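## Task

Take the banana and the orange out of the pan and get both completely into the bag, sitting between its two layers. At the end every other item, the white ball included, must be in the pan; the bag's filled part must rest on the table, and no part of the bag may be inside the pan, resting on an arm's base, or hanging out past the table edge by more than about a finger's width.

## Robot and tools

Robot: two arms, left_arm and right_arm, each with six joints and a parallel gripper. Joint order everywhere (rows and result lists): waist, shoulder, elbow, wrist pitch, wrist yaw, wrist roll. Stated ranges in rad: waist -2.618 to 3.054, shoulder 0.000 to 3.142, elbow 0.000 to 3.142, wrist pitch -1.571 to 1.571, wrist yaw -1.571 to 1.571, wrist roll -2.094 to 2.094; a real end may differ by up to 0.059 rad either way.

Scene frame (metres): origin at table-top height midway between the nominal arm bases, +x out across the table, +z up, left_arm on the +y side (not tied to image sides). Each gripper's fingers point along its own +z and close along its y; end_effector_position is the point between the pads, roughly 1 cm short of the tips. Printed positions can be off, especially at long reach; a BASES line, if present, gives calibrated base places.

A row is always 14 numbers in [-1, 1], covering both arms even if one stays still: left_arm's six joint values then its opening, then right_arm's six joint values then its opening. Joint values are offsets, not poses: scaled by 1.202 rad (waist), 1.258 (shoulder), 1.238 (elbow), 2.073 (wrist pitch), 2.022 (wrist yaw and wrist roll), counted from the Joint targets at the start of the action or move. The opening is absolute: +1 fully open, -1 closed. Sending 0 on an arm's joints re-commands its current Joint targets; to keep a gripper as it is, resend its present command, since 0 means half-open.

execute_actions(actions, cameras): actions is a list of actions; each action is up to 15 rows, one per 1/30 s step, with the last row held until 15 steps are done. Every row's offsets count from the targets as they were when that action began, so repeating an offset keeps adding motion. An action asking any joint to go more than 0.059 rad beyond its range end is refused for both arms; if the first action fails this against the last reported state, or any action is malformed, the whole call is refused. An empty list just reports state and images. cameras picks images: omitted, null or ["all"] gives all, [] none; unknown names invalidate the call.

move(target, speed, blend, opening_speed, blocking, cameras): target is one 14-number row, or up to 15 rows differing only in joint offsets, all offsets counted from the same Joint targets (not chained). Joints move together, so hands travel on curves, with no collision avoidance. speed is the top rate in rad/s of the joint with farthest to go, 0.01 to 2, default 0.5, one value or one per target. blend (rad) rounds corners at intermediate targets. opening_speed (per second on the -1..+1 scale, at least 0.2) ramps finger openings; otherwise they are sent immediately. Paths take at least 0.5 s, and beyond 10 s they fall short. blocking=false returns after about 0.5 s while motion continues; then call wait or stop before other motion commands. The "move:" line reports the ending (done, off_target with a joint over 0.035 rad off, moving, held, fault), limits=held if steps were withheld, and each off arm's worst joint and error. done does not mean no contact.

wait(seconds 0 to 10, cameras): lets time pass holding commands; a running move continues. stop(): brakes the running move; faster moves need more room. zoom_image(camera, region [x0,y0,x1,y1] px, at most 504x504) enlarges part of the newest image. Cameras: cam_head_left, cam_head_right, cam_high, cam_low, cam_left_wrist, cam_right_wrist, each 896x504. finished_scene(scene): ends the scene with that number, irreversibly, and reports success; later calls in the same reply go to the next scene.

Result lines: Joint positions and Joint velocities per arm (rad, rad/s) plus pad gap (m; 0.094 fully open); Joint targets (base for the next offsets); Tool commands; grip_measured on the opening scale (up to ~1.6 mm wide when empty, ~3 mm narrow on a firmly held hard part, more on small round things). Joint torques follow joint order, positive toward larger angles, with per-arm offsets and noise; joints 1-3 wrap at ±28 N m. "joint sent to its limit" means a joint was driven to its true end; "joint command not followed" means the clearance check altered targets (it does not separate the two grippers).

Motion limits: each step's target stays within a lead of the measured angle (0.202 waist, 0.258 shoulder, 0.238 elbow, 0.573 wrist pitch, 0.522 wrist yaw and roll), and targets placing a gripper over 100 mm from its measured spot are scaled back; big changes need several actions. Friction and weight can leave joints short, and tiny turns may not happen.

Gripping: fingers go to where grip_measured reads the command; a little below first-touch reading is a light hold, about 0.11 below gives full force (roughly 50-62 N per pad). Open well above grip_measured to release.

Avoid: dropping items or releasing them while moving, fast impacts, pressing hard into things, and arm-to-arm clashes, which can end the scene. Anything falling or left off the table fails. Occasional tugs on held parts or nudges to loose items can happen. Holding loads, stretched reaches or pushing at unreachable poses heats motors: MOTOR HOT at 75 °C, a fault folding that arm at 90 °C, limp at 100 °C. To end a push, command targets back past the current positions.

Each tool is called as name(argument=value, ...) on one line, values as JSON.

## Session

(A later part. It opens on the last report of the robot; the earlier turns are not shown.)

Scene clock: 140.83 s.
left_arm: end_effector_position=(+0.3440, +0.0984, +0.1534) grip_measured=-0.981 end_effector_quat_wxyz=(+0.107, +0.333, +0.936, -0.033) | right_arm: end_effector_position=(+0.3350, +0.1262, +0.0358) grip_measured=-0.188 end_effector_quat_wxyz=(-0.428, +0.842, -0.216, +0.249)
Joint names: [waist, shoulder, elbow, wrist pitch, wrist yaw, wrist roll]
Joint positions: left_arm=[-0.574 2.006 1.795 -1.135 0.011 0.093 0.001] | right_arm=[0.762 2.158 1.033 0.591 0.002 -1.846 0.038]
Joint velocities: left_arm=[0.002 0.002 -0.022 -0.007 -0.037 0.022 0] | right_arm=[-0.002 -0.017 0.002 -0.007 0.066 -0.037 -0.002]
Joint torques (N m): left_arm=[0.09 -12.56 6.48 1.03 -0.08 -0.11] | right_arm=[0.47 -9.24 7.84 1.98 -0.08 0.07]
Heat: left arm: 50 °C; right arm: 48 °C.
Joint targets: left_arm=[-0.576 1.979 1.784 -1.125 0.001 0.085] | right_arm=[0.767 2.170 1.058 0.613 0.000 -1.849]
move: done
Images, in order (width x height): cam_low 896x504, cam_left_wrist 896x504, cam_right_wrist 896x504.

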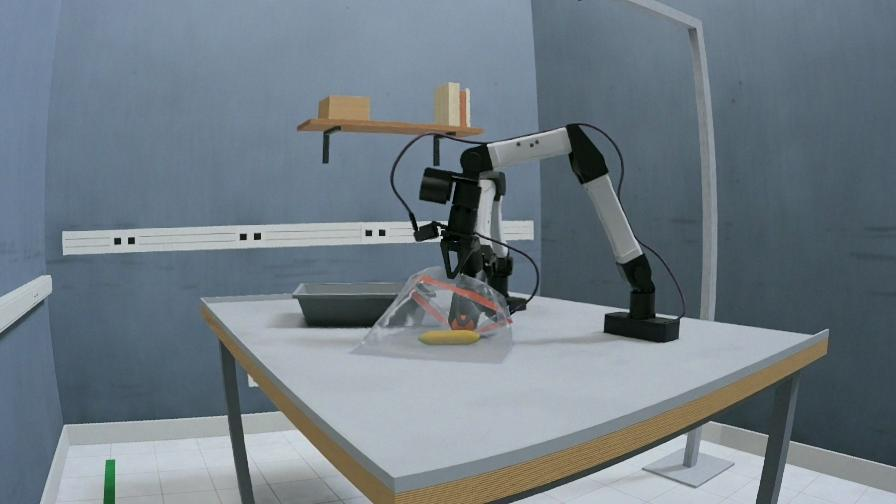

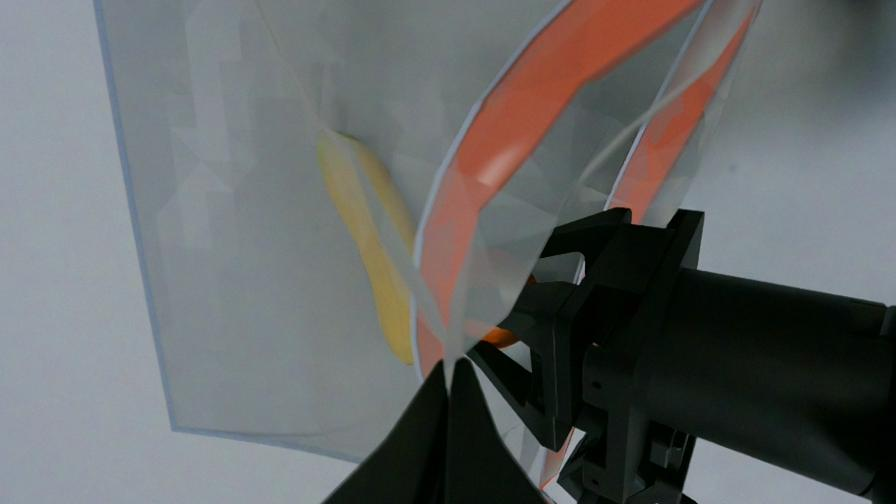

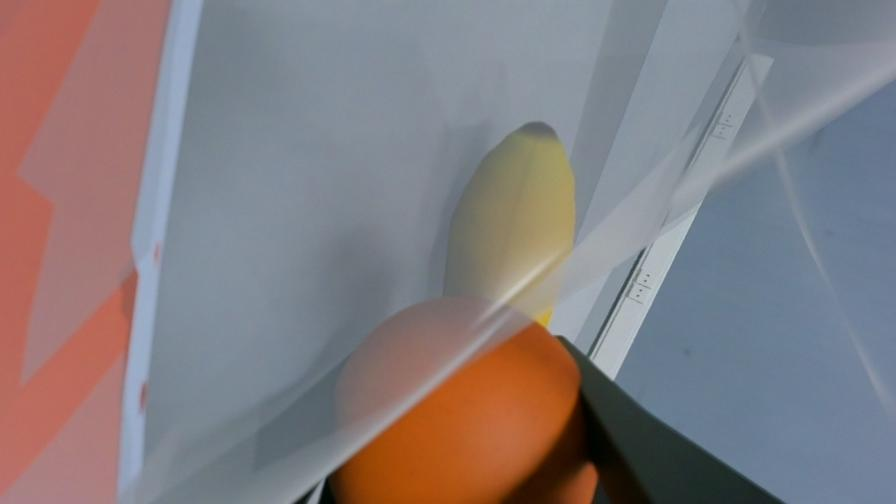

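move(target=[0,0,0,0,0,0,-1.0,0,0.0252,0.0821,-0.0342,0,0,-0.2], speed=0.12, cameras=["cam_right_wrist"])

move(target=[0,0,0,0,0,0,-1.0,0,0,0,0,0,0,0.2], opening_speed=0.25, cameras=["cam_right_wrist","cam_low"])

zoom_image(camera="cam_low", region=[320, 220, 580, 400])

Scene clock: 142.67 s.
left_arm: end_effector_position=(+0.3440, +0.0984, +0.1534) grip_measured=-0.981 end_effector_quat_wxyz=(+0.107, +0.333, +0.936, -0.033) | right_arm: end_effector_position=(+0.3512, +0.1427, +0.0489) grip_measured=-0.188 end_effector_quat_wxyz=(-0.437, +0.836, -0.214, +0.254)
Joint names: [waist, shoulder, elbow, wrist pitch, wrist yaw, wrist roll]
Joint positions: left_arm=[-0.574 2.006 1.795 -1.135 0.011 0.093 0.001] | right_arm=[0.762 2.186 1.135 0.54 0.002 -1.846 0.038]
Joint velocities: left_arm=[-0.002 0.002 0.002 0.051 0.007 0.007 -0.001] | right_arm=[-0.007 -0.022 0.002 -0.11 -0.007 -0.051 0.001]
Joint torques (N m): left_arm=[0.08 -12.48 6.45 1.02 -0.07 -0.12] | right_arm=[0.47 -9.48 8.09 1.82 -0.08 0.07]
Heat: left arm: 50 °C; right arm: 48 °C.
Joint targets: left_arm=[-0.576 1.979 1.784 -1.125 0.001 0.085] | right_arm=[0.767 2.202 1.159 0.542 0.000 -1.849]
move: done
Images, in order (width x height): cam_right_wrist 896x504.

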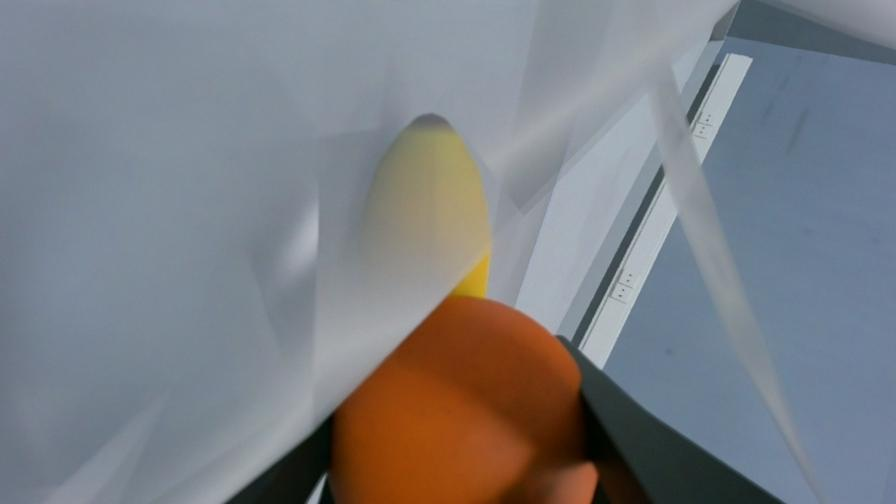

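Scene clock: 144.47 s.
left_arm: end_effector_position=(+0.3440, +0.0984, +0.1534) grip_measured=-0.981 end_effector_quat_wxyz=(+0.107, +0.333, +0.936, -0.033) | right_arm: end_effector_position=(+0.3510, +0.1425, +0.0484) grip_measured=+0.199 end_effector_quat_wxyz=(-0.436, +0.836, -0.214, +0.254)
Joint names: [waist, shoulder, elbow, wrist pitch, wrist yaw, wrist roll]
Joint positions: left_arm=[-0.574 2.006 1.795 -1.135 0.011 0.093 0.001] | right_arm=[0.762 2.186 1.135 0.538 0.002 -1.846 0.056]
Joint velocities: left_arm=[-0.027 -0.007 0.007 -0.022 -0.007 0.051 0] | right_arm=[0.007 -0.007 0.007 -0.037 0.066 -0.007 0]
Joint torques (N m): left_arm=[0.09 -12.53 6.43 1.02 -0.08 -0.11] | right_arm=[0.47 -9.46 8.09 1.83 -0.08 0.07]
Heat: left arm: 50 °C; right arm: 47 °C.
Joint targets: left_arm=[-0.576 1.979 1.784 -1.125 0.001 0.085] | right_arm=[0.767 2.202 1.159 0.542 0.000 -1.849]
move: done
Images, in order (width x height): cam_low 896x504, cam_right_wrist 896x504.

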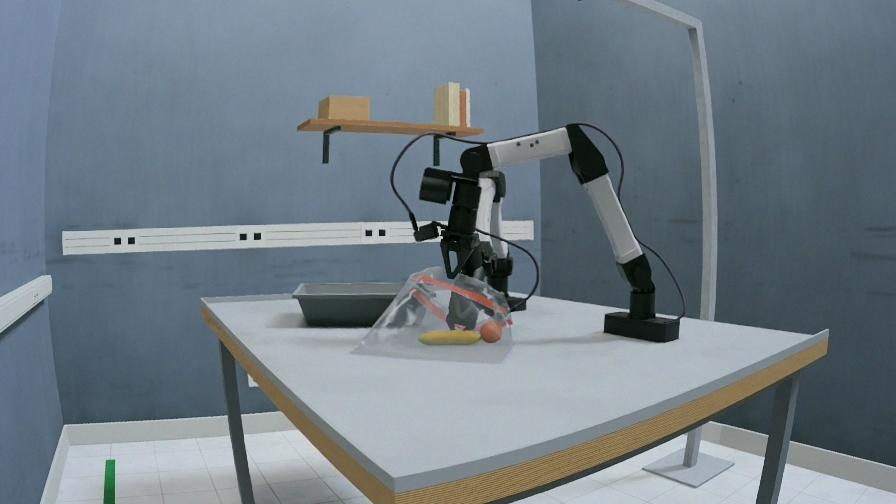

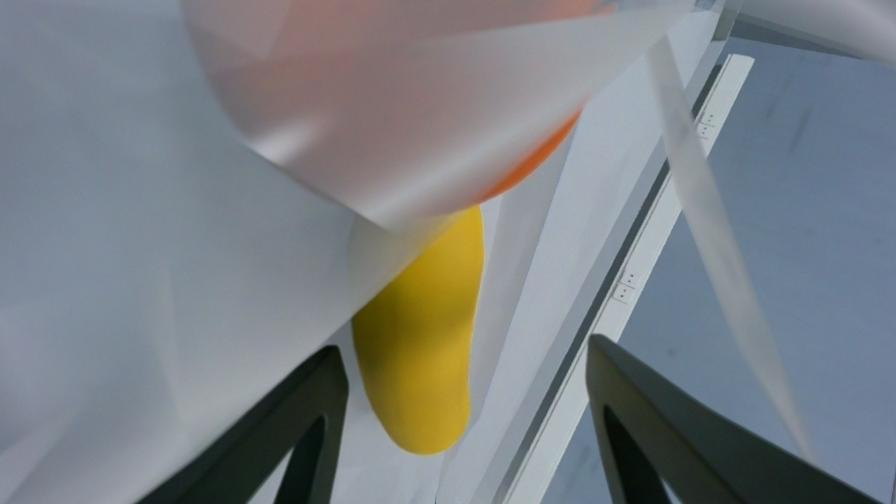

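Scaled by 1.938 from the camera's 896x504 image, which has a finer 1280x720 frame.

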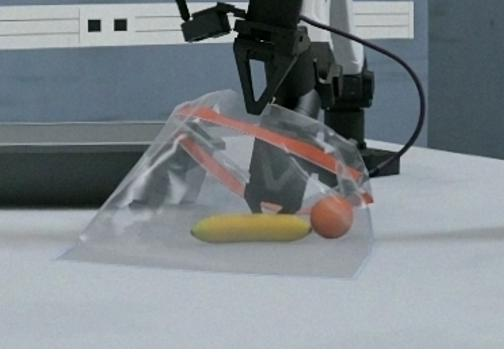

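move(target=[0,0,0,0,0,0,-1.0,0,-0.0254,-0.0816,0.0342,0,0,0.2], speed=0.15, cameras=["cam_right_wrist"])

zoom_image(camera="cam_right_wrist", region=[200, 0, 700, 500])

Scene clock: 146.00 s.
left_arm: end_effector_position=(+0.3440, +0.0984, +0.1534) grip_measured=-0.981 end_effector_quat_wxyz=(+0.107, +0.333, +0.936, -0.033) | right_arm: end_effector_position=(+0.3434, +0.1347, +0.0404) grip_measured=+0.199 end_effector_quat_wxyz=(-0.442, +0.833, -0.213, +0.257)
Joint names: [waist, shoulder, elbow, wrist pitch, wrist yaw, wrist roll]
Joint positions: left_arm=[-0.574 2.006 1.795 -1.135 0.011 0.093 0.001] | right_arm=[0.762 2.186 1.068 0.62 0.002 -1.846 0.056]
Joint velocities: left_arm=[-0.007 -0.007 -0.002 0.022 0.022 -0.007 -0.001] | right_arm=[-0.007 0.017 0.002 0.037 0.081 0.022 0]
Joint torques (N m): left_arm=[0.09 -12.52 6.43 1.03 -0.08 -0.11] | right_arm=[0.47 -11.97 4.7 1.7 -0.08 0.08]
Heat: left arm: 50 °C; right arm: 47 °C.
Joint targets: left_arm=[-0.576 1.979 1.784 -1.125 0.001 0.085] | right_arm=[0.767 2.170 1.059 0.612 0.000 -1.849]
move: done
Images, in order (width x height): cam_right_wrist 896x504.

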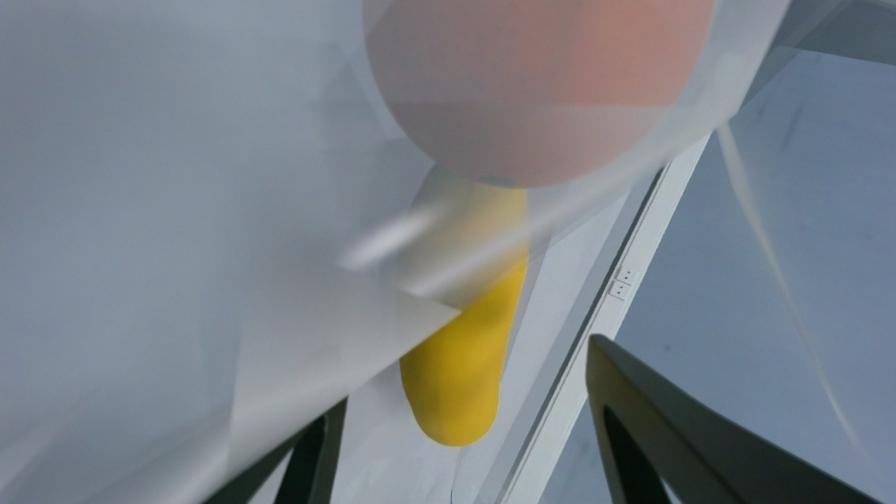

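Scaled by 1.008 from the camera's 896x504 image, which has a finer 1280x720 frame.

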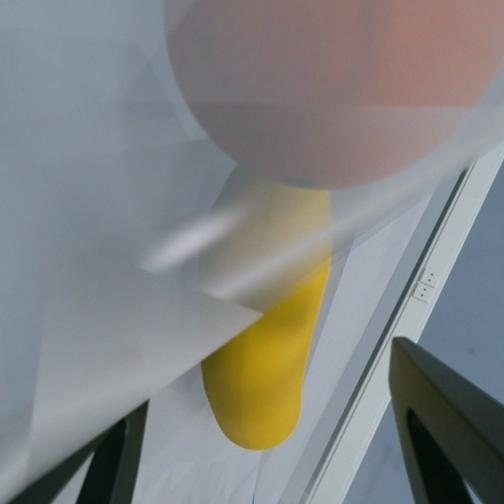

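move(target=[[0,0,0,0,0,0,-1.0,0,-0.1216,-0.0824,-0.0256,0,0,-0.25],[0,0,0,0,0,0,-1.0,0,-0.2949,-0.1034,-0.1804,0,0,-0.25]], speed=[0.15,0.2], opening_speed=0.4, blend=0.03, cameras=["cam_right_wrist","cam_left_wrist","cam_low"])

zoom_image(camera="cam_low", region=[320, 220, 580, 400])

Scene clock: 149.57 s.
left_arm: end_effector_position=(+0.3440, +0.0984, +0.1534) grip_measured=-0.981 end_effector_quat_wxyz=(+0.107, +0.333, +0.936, -0.033) | right_arm: end_effector_position=(+0.2960, +0.0864, +0.0837) grip_measured=-0.249 end_effector_quat_wxyz=(-0.377, +0.872, -0.223, +0.220)
Joint names: [waist, shoulder, elbow, wrist pitch, wrist yaw, wrist roll]
Joint positions: left_arm=[-0.574 2.006 1.795 -1.135 0.011 0.093 0.001] | right_arm=[0.762 1.838 0.935 0.237 0.002 -1.846 0.035]
Joint velocities: left_arm=[-0.007 -0.012 0.007 -0.007 -0.066 -0.037 -0.001] | right_arm=[-0.012 0.002 0.002 -0.022 0.007 0.007 0]
Joint torques (N m): left_arm=[0.12 -12.48 6.45 1.02 -0.08 -0.11] | right_arm=[0.46 -11.95 5.82 1.69 -0.08 0.07]
Heat: left arm: 51 °C; right arm: 48 °C.
Joint targets: left_arm=[-0.576 1.979 1.784 -1.125 0.001 0.085] | right_arm=[0.767 1.799 0.931 0.239 0.000 -1.849]
move: off_target (right_arm); right_arm: the shoulder is farthest, 0.039 rad from its target
Images, in order (width x height): cam_low 896x504, cam_left_wrist 896x504, cam_right_wrist 896x504.

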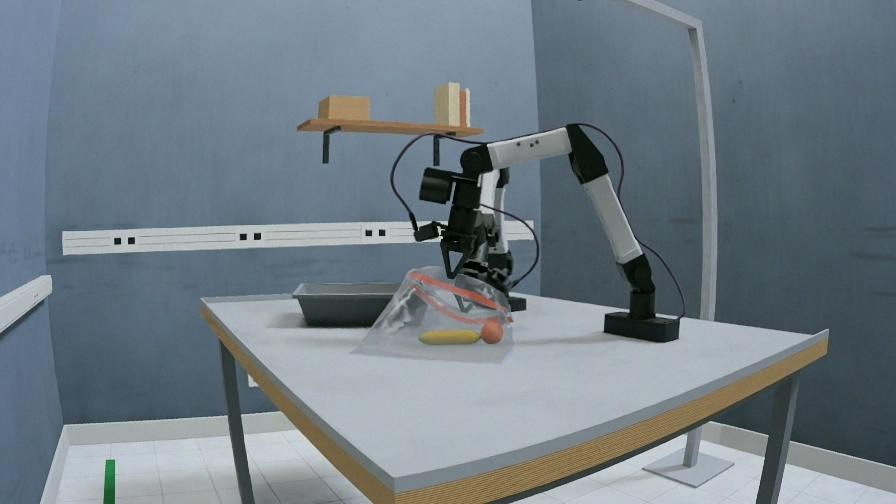

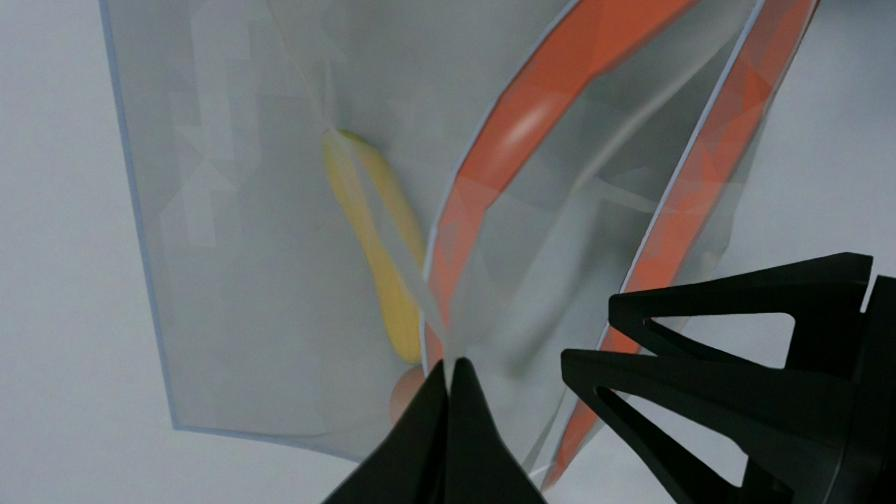

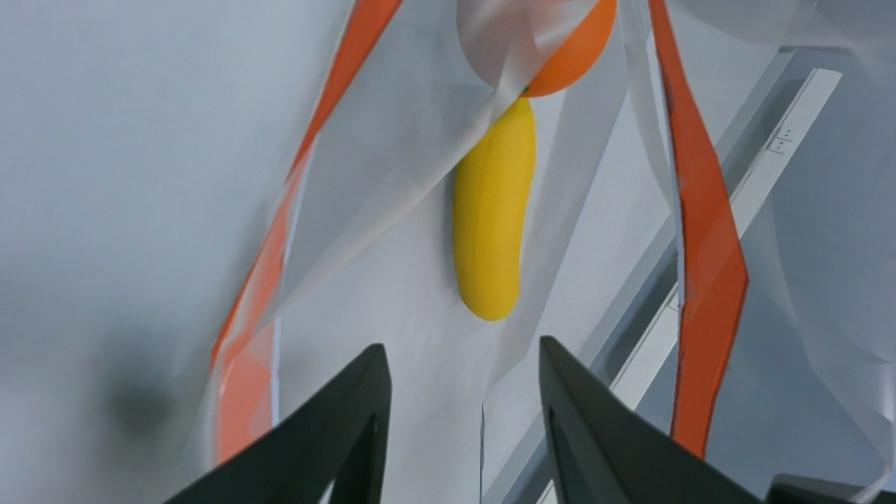

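Scaled by 1.938 from the camera's 896x504 image, which has a finer 1280x720 frame.

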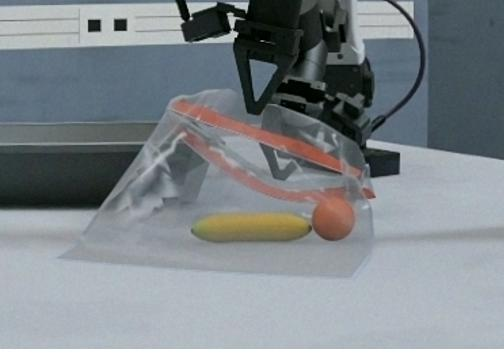

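move(target=[[0,0,0,0,0,0,-1.0,0,-0.1105,0.0477,-0.0863,0,0,-0.9],[0,0,0,0,0,0,-1.0,0.108,-0.1105,0.0477,-0.0863,0,0,-0.9]], speed=0.4, opening_speed=0.6, blend=0.05, cameras=["cam_right_wrist","cam_head_left"])

zoom_image(camera="cam_head_left", region=[250, 120, 600, 420])

Scene clock: 154.27 s.
left_arm: end_effector_position=(+0.3440, +0.0985, +0.1534) grip_measured=-0.981 end_effector_quat_wxyz=(+0.107, +0.333, +0.936, -0.033) | right_arm: end_effector_position=(+0.2384, +0.1174, +0.1280) grip_measured=-0.899 end_effector_quat_wxyz=(-0.391, +0.885, -0.164, +0.193)
Joint names: [waist, shoulder, elbow, wrist pitch, wrist yaw, wrist roll]
Joint positions: left_arm=[-0.574 2.006 1.795 -1.135 0.011 0.093 0.001] | right_arm=[0.897 1.692 0.965 0.058 0.001 -1.846 0.005]
Joint velocities: left_arm=[-0.002 -0.012 -0.007 -0.095 0.066 -0.022 0] | right_arm=[-0.012 -0.012 0.007 0.022 -0.007 -0.022 0.001]
Joint torques (N m): left_arm=[0.09 -12.51 6.43 1.03 -0.09 -0.11] | right_arm=[0.06 -10.58 9.07 1.67 -0.07 0.07]
Heat: left arm: 51 °C; right arm: 48 °C.
Joint targets: left_arm=[-0.576 1.979 1.784 -1.125 0.000 0.085] | right_arm=[0.897 1.660 0.990 0.060 0.000 -1.849]
move: done
Images, in order (width x height): cam_head_left 896x504, cam_right_wrist 896x504.

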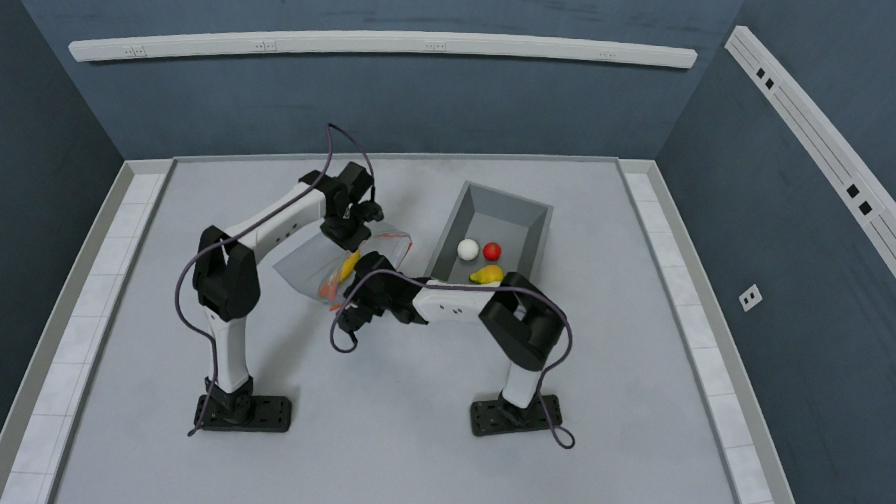

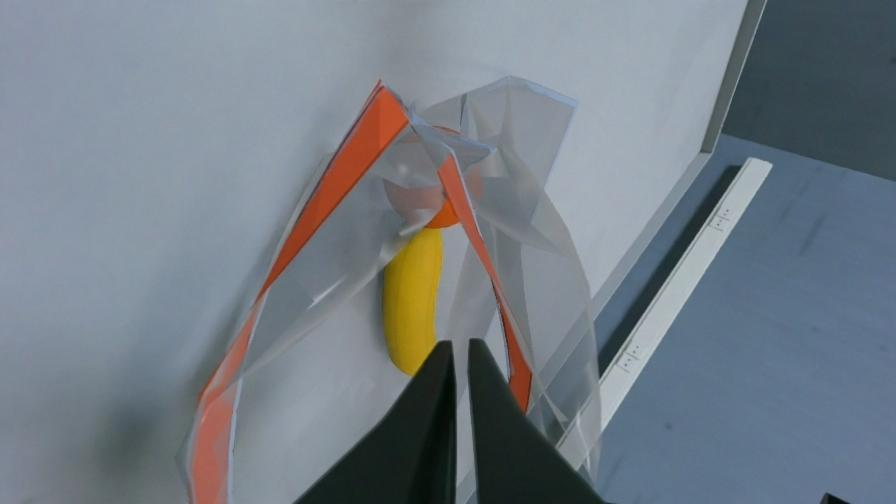

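Scaled by 1.440 from the camera's 896x504 image, which has a finer 1280x720 frame.

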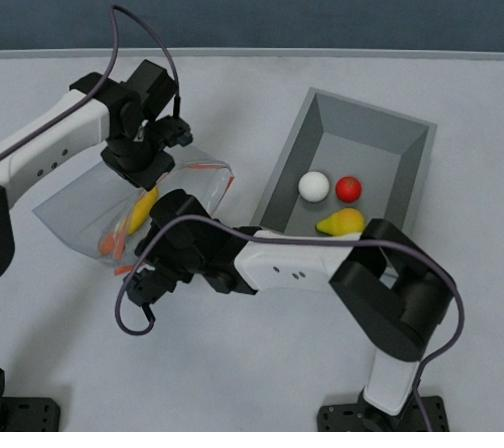

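execute_actions(actions=[], cameras=["cam_head_right","cam_low","cam_right_wrist","cam_left_wrist"])

Scene clock: 155.43 s.
left_arm: end_effector_position=(+0.3440, +0.0985, +0.1534) grip_measured=-0.981 end_effector_quat_wxyz=(+0.107, +0.333, +0.936, -0.033) | right_arm: end_effector_position=(+0.2383, +0.1173, +0.1279) grip_measured=-0.899 end_effector_quat_wxyz=(-0.390, +0.885, -0.164, +0.193)
Joint names: [waist, shoulder, elbow, wrist pitch, wrist yaw, wrist roll]
Joint positions: left_arm=[-0.574 2.006 1.795 -1.135 0.011 0.093 0.001] | right_arm=[0.897 1.692 0.965 0.057 0.001 -1.846 0.005]
Joint velocities: left_arm=[-0.002 0.012 -0.017 -0.022 -0.037 -0.022 0] | right_arm=[-0.012 0.002 -0.022 -0.007 -0.037 -0.051 0]
Joint torques (N m): left_arm=[0.12 -12.55 6.45 1.02 -0.08 -0.11] | right_arm=[0.06 -10.58 9.05 1.68 -0.07 0.07]
Heat: left arm: 51 °C; right arm: 49 °C.
Joint targets: left_arm=[-0.576 1.979 1.784 -1.125 0.000 0.085] | right_arm=[0.897 1.660 0.990 0.060 0.000 -1.849]
Tool commands: left_gripper/opening=-1.0 right_gripper/opening=-0.9
Images, in order (width x height): cam_head_right 896x504, cam_low 896x504, cam_left_wrist 896x504, cam_right_wrist 896x504.

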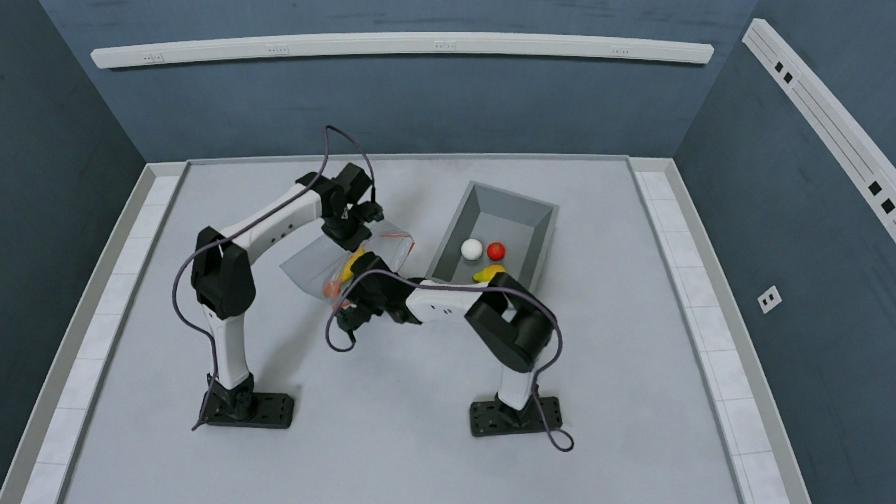

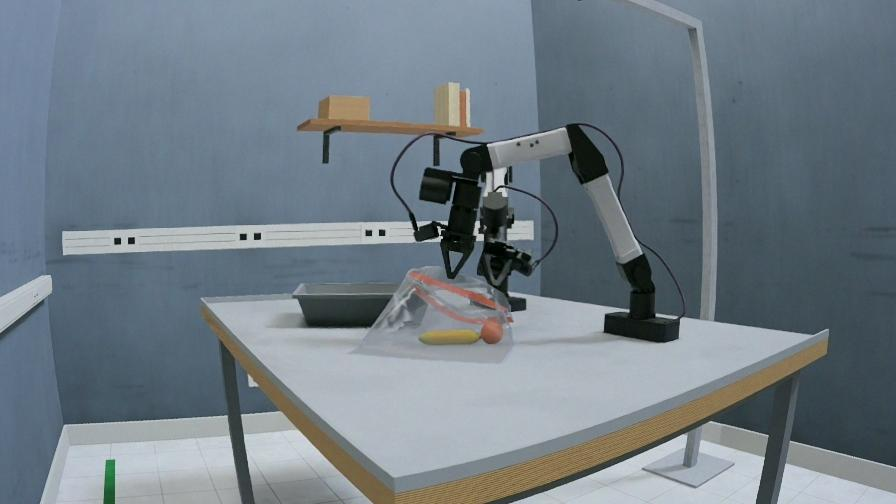

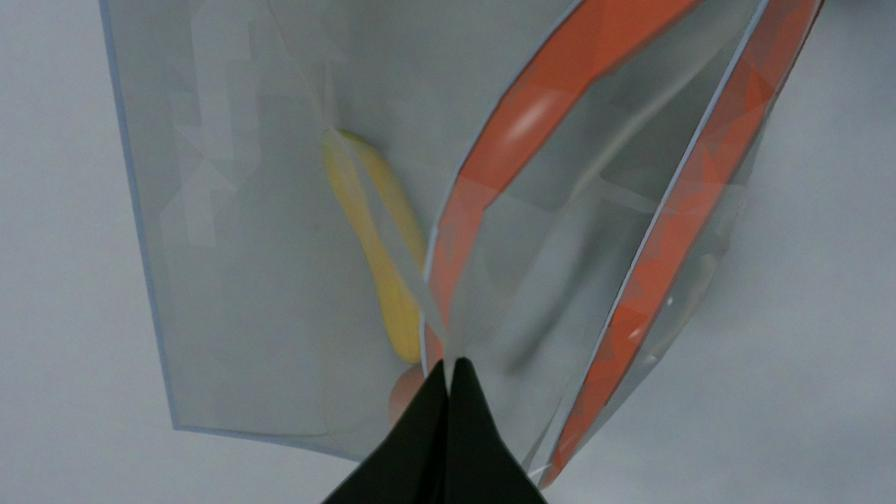

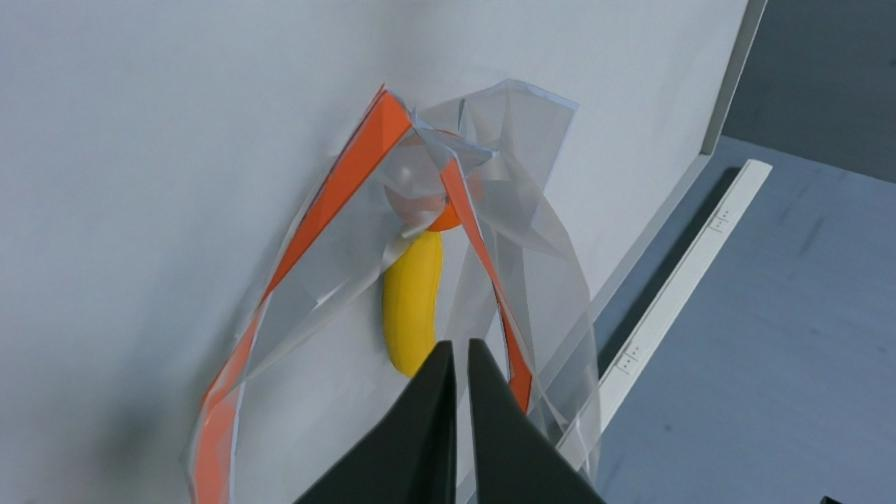

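move(target=[0,0,0,0,0,0,-1.0,-0.010,0.0728,-0.1889,0.21,0,0,-0.9], speed=0.4, cameras=["cam_low","cam_right_wrist"])

Scene clock: 159.03 s.
left_arm: end_effector_position=(+0.3440, +0.0985, +0.1534) grip_measured=-0.981 end_effector_quat_wxyz=(+0.107, +0.333, +0.936, -0.033) | right_arm: end_effector_position=(+0.2378, +0.1145, +0.1057) grip_measured=-0.899 end_effector_quat_wxyz=(-0.453, +0.848, -0.158, +0.225)
Joint names: [waist, shoulder, elbow, wrist pitch, wrist yaw, wrist roll]
Joint positions: left_arm=[-0.574 2.006 1.795 -1.135 0.011 0.093 0.001] | right_arm=[0.894 1.742 0.757 0.474 0.001 -1.846 0.005]
Joint velocities: left_arm=[-0.012 -0.007 0.012 -0.037 0.081 -0.007 0.001] | right_arm=[-0.012 -0.007 0.002 0.081 -0.051 0.022 0.001]
Joint torques (N m): left_arm=[0.09 -12.53 6.45 1.03 -0.08 -0.13] | right_arm=[-0.85 -6.63 5.87 2.01 -0.07 0.07]
Heat: left arm: 51 °C; right arm: 48 °C.
Joint targets: left_arm=[-0.576 1.979 1.784 -1.125 0.000 0.085] | right_arm=[0.885 1.751 0.756 0.495 0.000 -1.849]
move: done
Images, in order (width x height): cam_low 896x504, cam_right_wrist 896x504.

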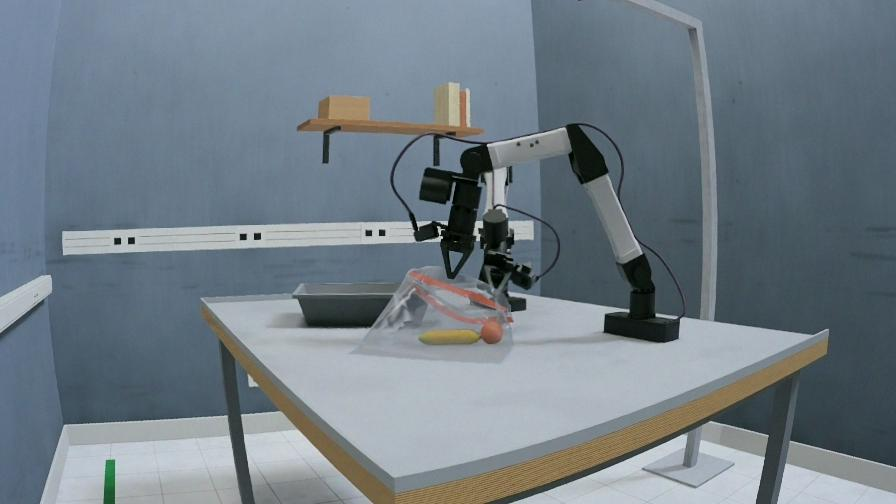

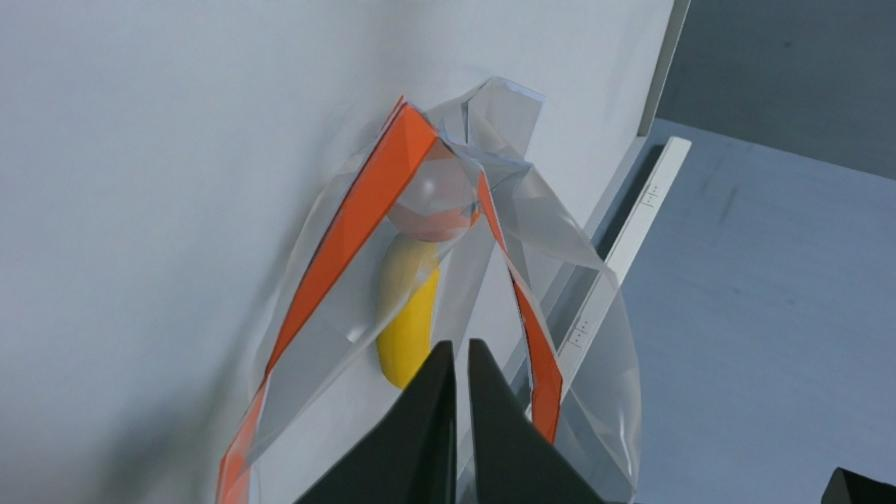

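move(target=[0,0,0,0,0,0,-1.0,0,0.2067,0.1211,0.0531,0,0,-0.9], speed=0.2, cameras=["cam_low","cam_right_wrist"])

zoom_image(camera="cam_low", region=[320, 220, 580, 400])

Scene clock: 161.20 s.
left_arm: end_effector_position=(+0.3440, +0.0985, +0.1534) grip_measured=-0.981 end_effector_quat_wxyz=(+0.107, +0.333, +0.936, -0.033) | right_arm: end_effector_position=(+0.2601, +0.1443, +0.0571) grip_measured=-0.899 end_effector_quat_wxyz=(-0.444, +0.854, -0.159, +0.220)
Joint names: [waist, shoulder, elbow, wrist pitch, wrist yaw, wrist roll]
Joint positions: left_arm=[-0.574 2.006 1.795 -1.135 0.011 0.093 0.001] | right_arm=[0.894 2 0.881 0.585 0.001 -1.846 0.005]
Joint velocities: left_arm=[-0.002 -0.017 -0.002 0.022 0.081 0.037 0] | right_arm=[-0.007 0.007 -0.012 0.007 -0.007 -0.022 -0.001]
Joint torques (N m): left_arm=[0.13 -12.55 6.43 1.02 -0.08 -0.11] | right_arm=[-0.91 -8.09 7.83 1.94 -0.07 0.07]
Heat: left arm: 51 °C; right arm: 48 °C.
Joint targets: left_arm=[-0.576 1.979 1.784 -1.125 0.000 0.085] | right_arm=[0.885 2.011 0.905 0.605 0.000 -1.849]
move: done
Images, in order (width x height): cam_low 896x504, cam_right_wrist 896x504.

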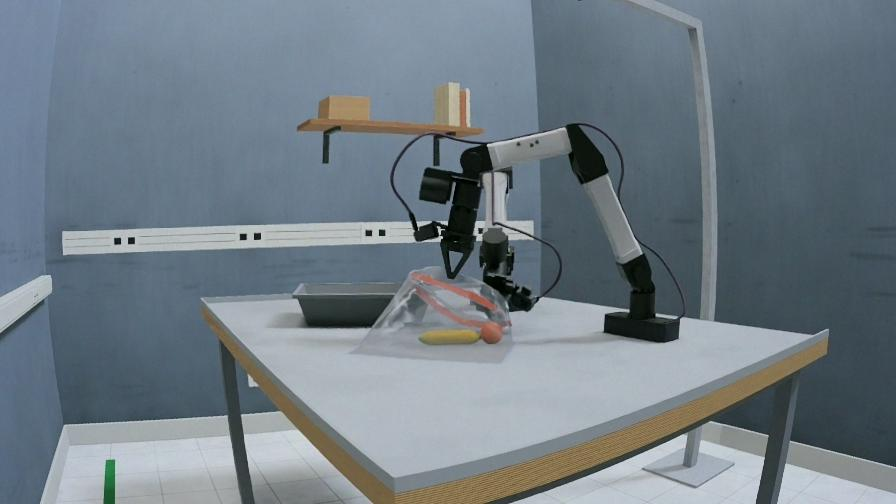

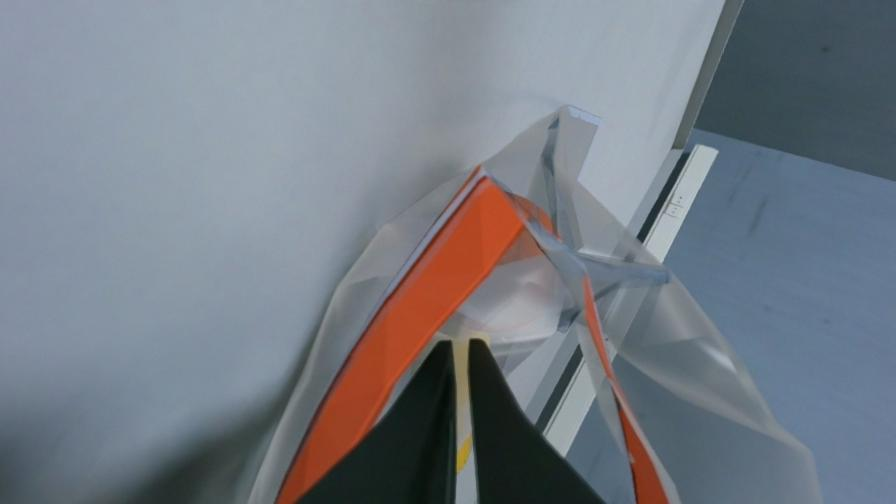

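Scaled by 1.938 from the camera's 896x504 image, which has a finer 1280x720 frame.

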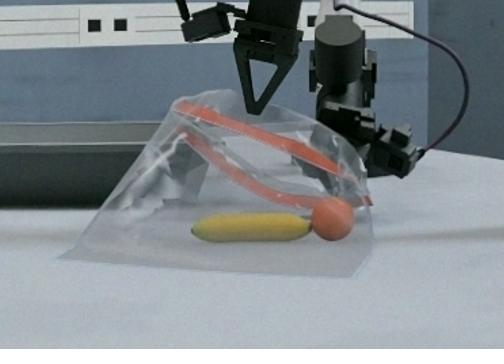

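move(target=[0,0,0,0,0,0,-1.0,0,0.0952,0.0418,0.0574,0,0,-0.9], speed=0.12, cameras=["cam_low","cam_right_wrist"])

zoom_image(camera="cam_low", region=[320, 220, 580, 400])

Scene clock: 163.87 s.
left_arm: end_effector_position=(+0.3440, +0.0985, +0.1534) grip_measured=-0.981 end_effector_quat_wxyz=(+0.107, +0.333, +0.936, -0.033) | right_arm: end_effector_position=(+0.2727, +0.1610, +0.0437) grip_measured=-0.899 end_effector_quat_wxyz=(-0.464, +0.841, -0.157, +0.230)
Joint names: [waist, shoulder, elbow, wrist pitch, wrist yaw, wrist roll]
Joint positions: left_arm=[-0.574 2.006 1.795 -1.135 0.011 0.093 0.001] | right_arm=[0.894 2.118 0.934 0.704 0.001 -1.846 0.005]
Joint velocities: left_arm=[-0.007 -0.007 -0.012 0.007 -0.066 -0.007 0] | right_arm=[-0.007 0.007 -0.022 0.051 0.051 0.037 0]
Joint torques (N m): left_arm=[0.09 -12.53 6.48 1.03 -0.08 -0.11] | right_arm=[-0.95 -8.66 7.45 2.06 -0.07 0.07]
Heat: left arm: 51 °C; right arm: 47 °C.
Joint targets: left_arm=[-0.576 1.979 1.784 -1.125 0.000 0.085] | right_arm=[0.885 2.131 0.957 0.724 0.000 -1.849]
move: done
Images, in order (width x height): cam_low 896x504, cam_right_wrist 896x504.

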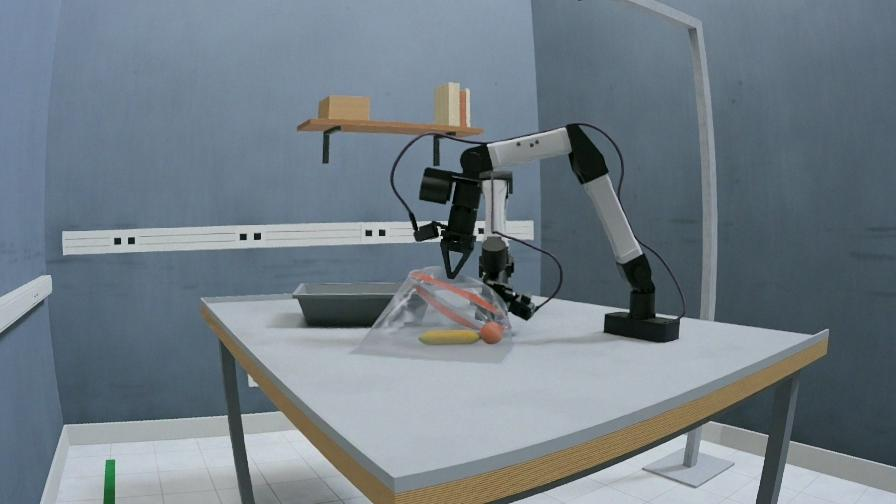

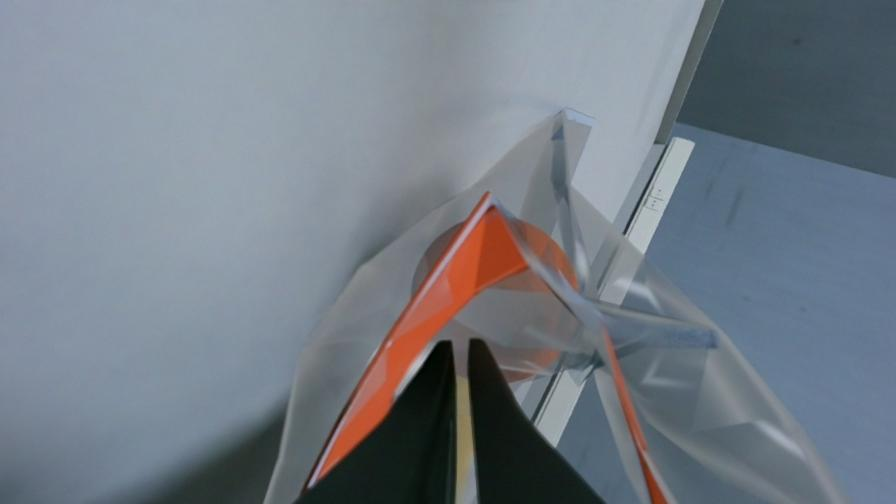

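Scaled by 1.938 from the camera's 896x504 image, which has a finer 1280x720 frame.

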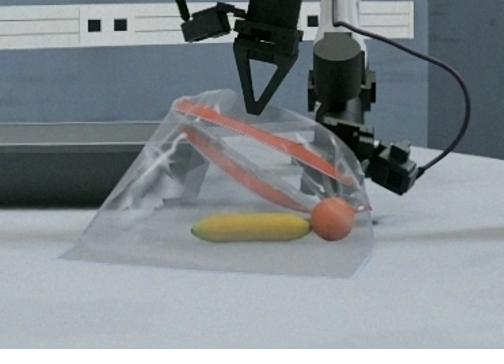

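zoom_image(camera="cam_right_wrist", region=[300, 160, 660, 504])

Scaled by 1.400 from the camera's 896x504 image, which has a finer 1280x720 frame.

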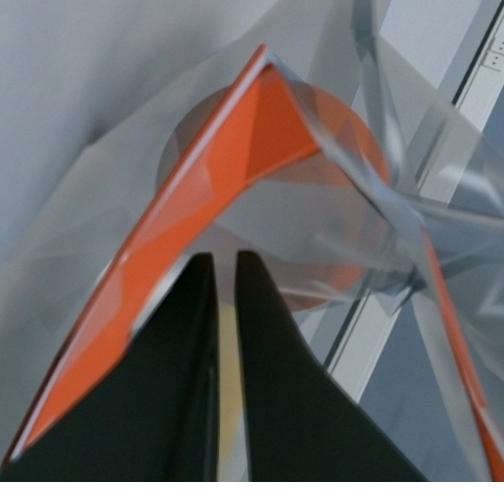

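move(target=[0,0,0,0,0,0,-1.0,0,0.0445,0.0885,-0.0258,0,0,-0.9], speed=0.1, cameras=["cam_right_wrist"])

execute_actions(actions=[], cameras=["cam_low"])

zoom_image(camera="cam_low", region=[320, 220, 580, 400])

Scene clock: 166.70 s.
left_arm: end_effector_position=(+0.3440, +0.0985, +0.1534) grip_measured=-0.981 end_effector_quat_wxyz=(+0.107, +0.333, +0.936, -0.033) | right_arm: end_effector_position=(+0.2880, +0.1814, +0.0493) grip_measured=-0.899 end_effector_quat_wxyz=(-0.472, +0.835, -0.156, +0.234)
Joint names: [waist, shoulder, elbow, wrist pitch, wrist yaw, wrist roll]
Joint positions: left_arm=[-0.574 2.006 1.795 -1.135 0.011 0.093 0.001] | right_arm=[0.894 2.172 1.044 0.669 0.001 -1.846 0.005]
Joint velocities: left_arm=[0.002 0.007 0.007 -0.022 -0.007 -0.081 0] | right_arm=[0.007 0.002 0.007 0.022 0.007 -0.066 -0.001]
Joint torques (N m): left_arm=[0.13 -12.53 6.42 1.02 -0.09 -0.12] | right_arm=[-0.88 -9.09 7.68 1.84 -0.06 0.08]
Heat: left arm: 52 °C; right arm: 47 °C.
Joint targets: left_arm=[-0.576 1.979 1.784 -1.125 0.000 0.085] | right_arm=[0.885 2.187 1.067 0.671 0.000 -1.849]
move: done
Images, in order (width x height): cam_right_wrist 896x504.

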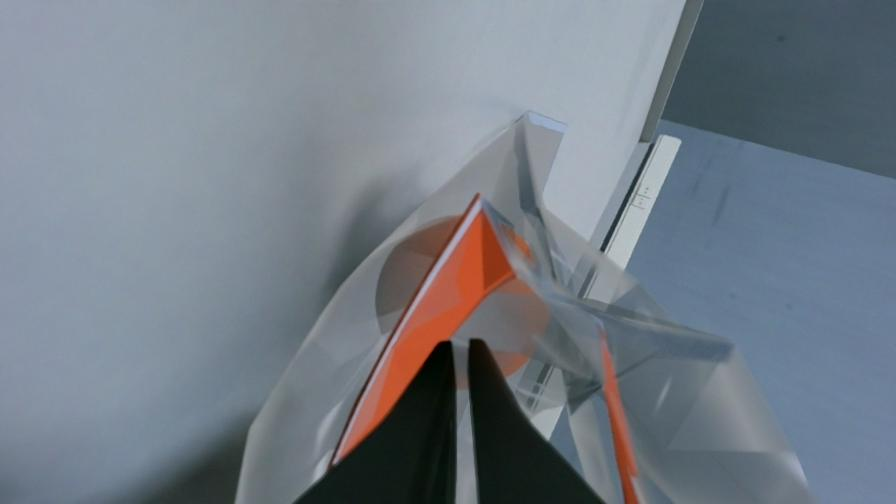

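Scene clock: 166.70 s.
left_arm: end_effector_position=(+0.3440, +0.0985, +0.1534) grip_measured=-0.981 end_effector_quat_wxyz=(+0.107, +0.333, +0.936, -0.033) | right_arm: end_effector_position=(+0.2880, +0.1814, +0.0493) grip_measured=-0.899 end_effector_quat_wxyz=(-0.472, +0.835, -0.156, +0.234)
Joint names: [waist, shoulder, elbow, wrist pitch, wrist yaw, wrist roll]
Joint positions: left_arm=[-0.574 2.006 1.795 -1.135 0.011 0.093 0.001] | right_arm=[0.894 2.172 1.044 0.669 0.001 -1.846 0.005]
Joint velocities: left_arm=[0.002 0.007 0.007 -0.022 -0.007 -0.081 0] | right_arm=[0.007 0.002 0.007 0.022 0.007 -0.066 -0.001]
Joint torques (N m): left_arm=[0.13 -12.53 6.42 1.02 -0.09 -0.12] | right_arm=[-0.88 -9.09 7.68 1.84 -0.06 0.08]
Heat: left arm: 52 °C; right arm: 47 °C.
Joint targets: left_arm=[-0.576 1.979 1.784 -1.125 0.000 0.085] | right_arm=[0.885 2.187 1.067 0.671 0.000 -1.849]
Tool commands: left_gripper/opening=-1.0 right_gripper/opening=-0.9
Images, in order (width x height): cam_low 896x504.

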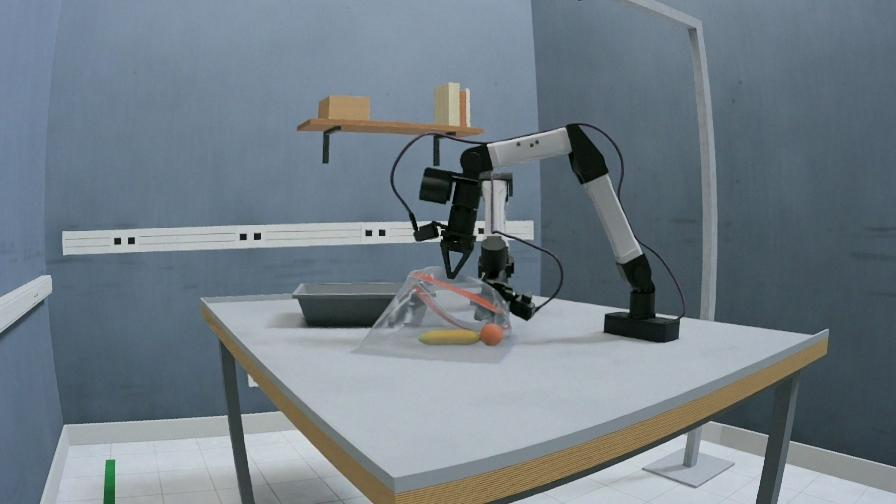

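Scaled by 1.938 from the camera's 896x504 image, which has a finer 1280x720 frame.

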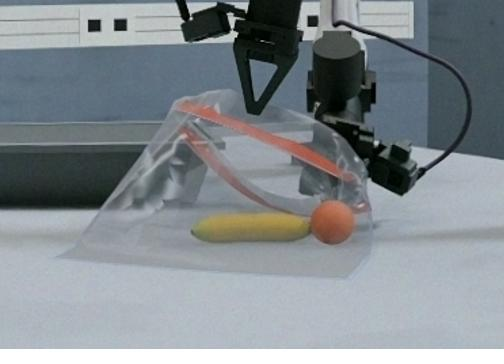

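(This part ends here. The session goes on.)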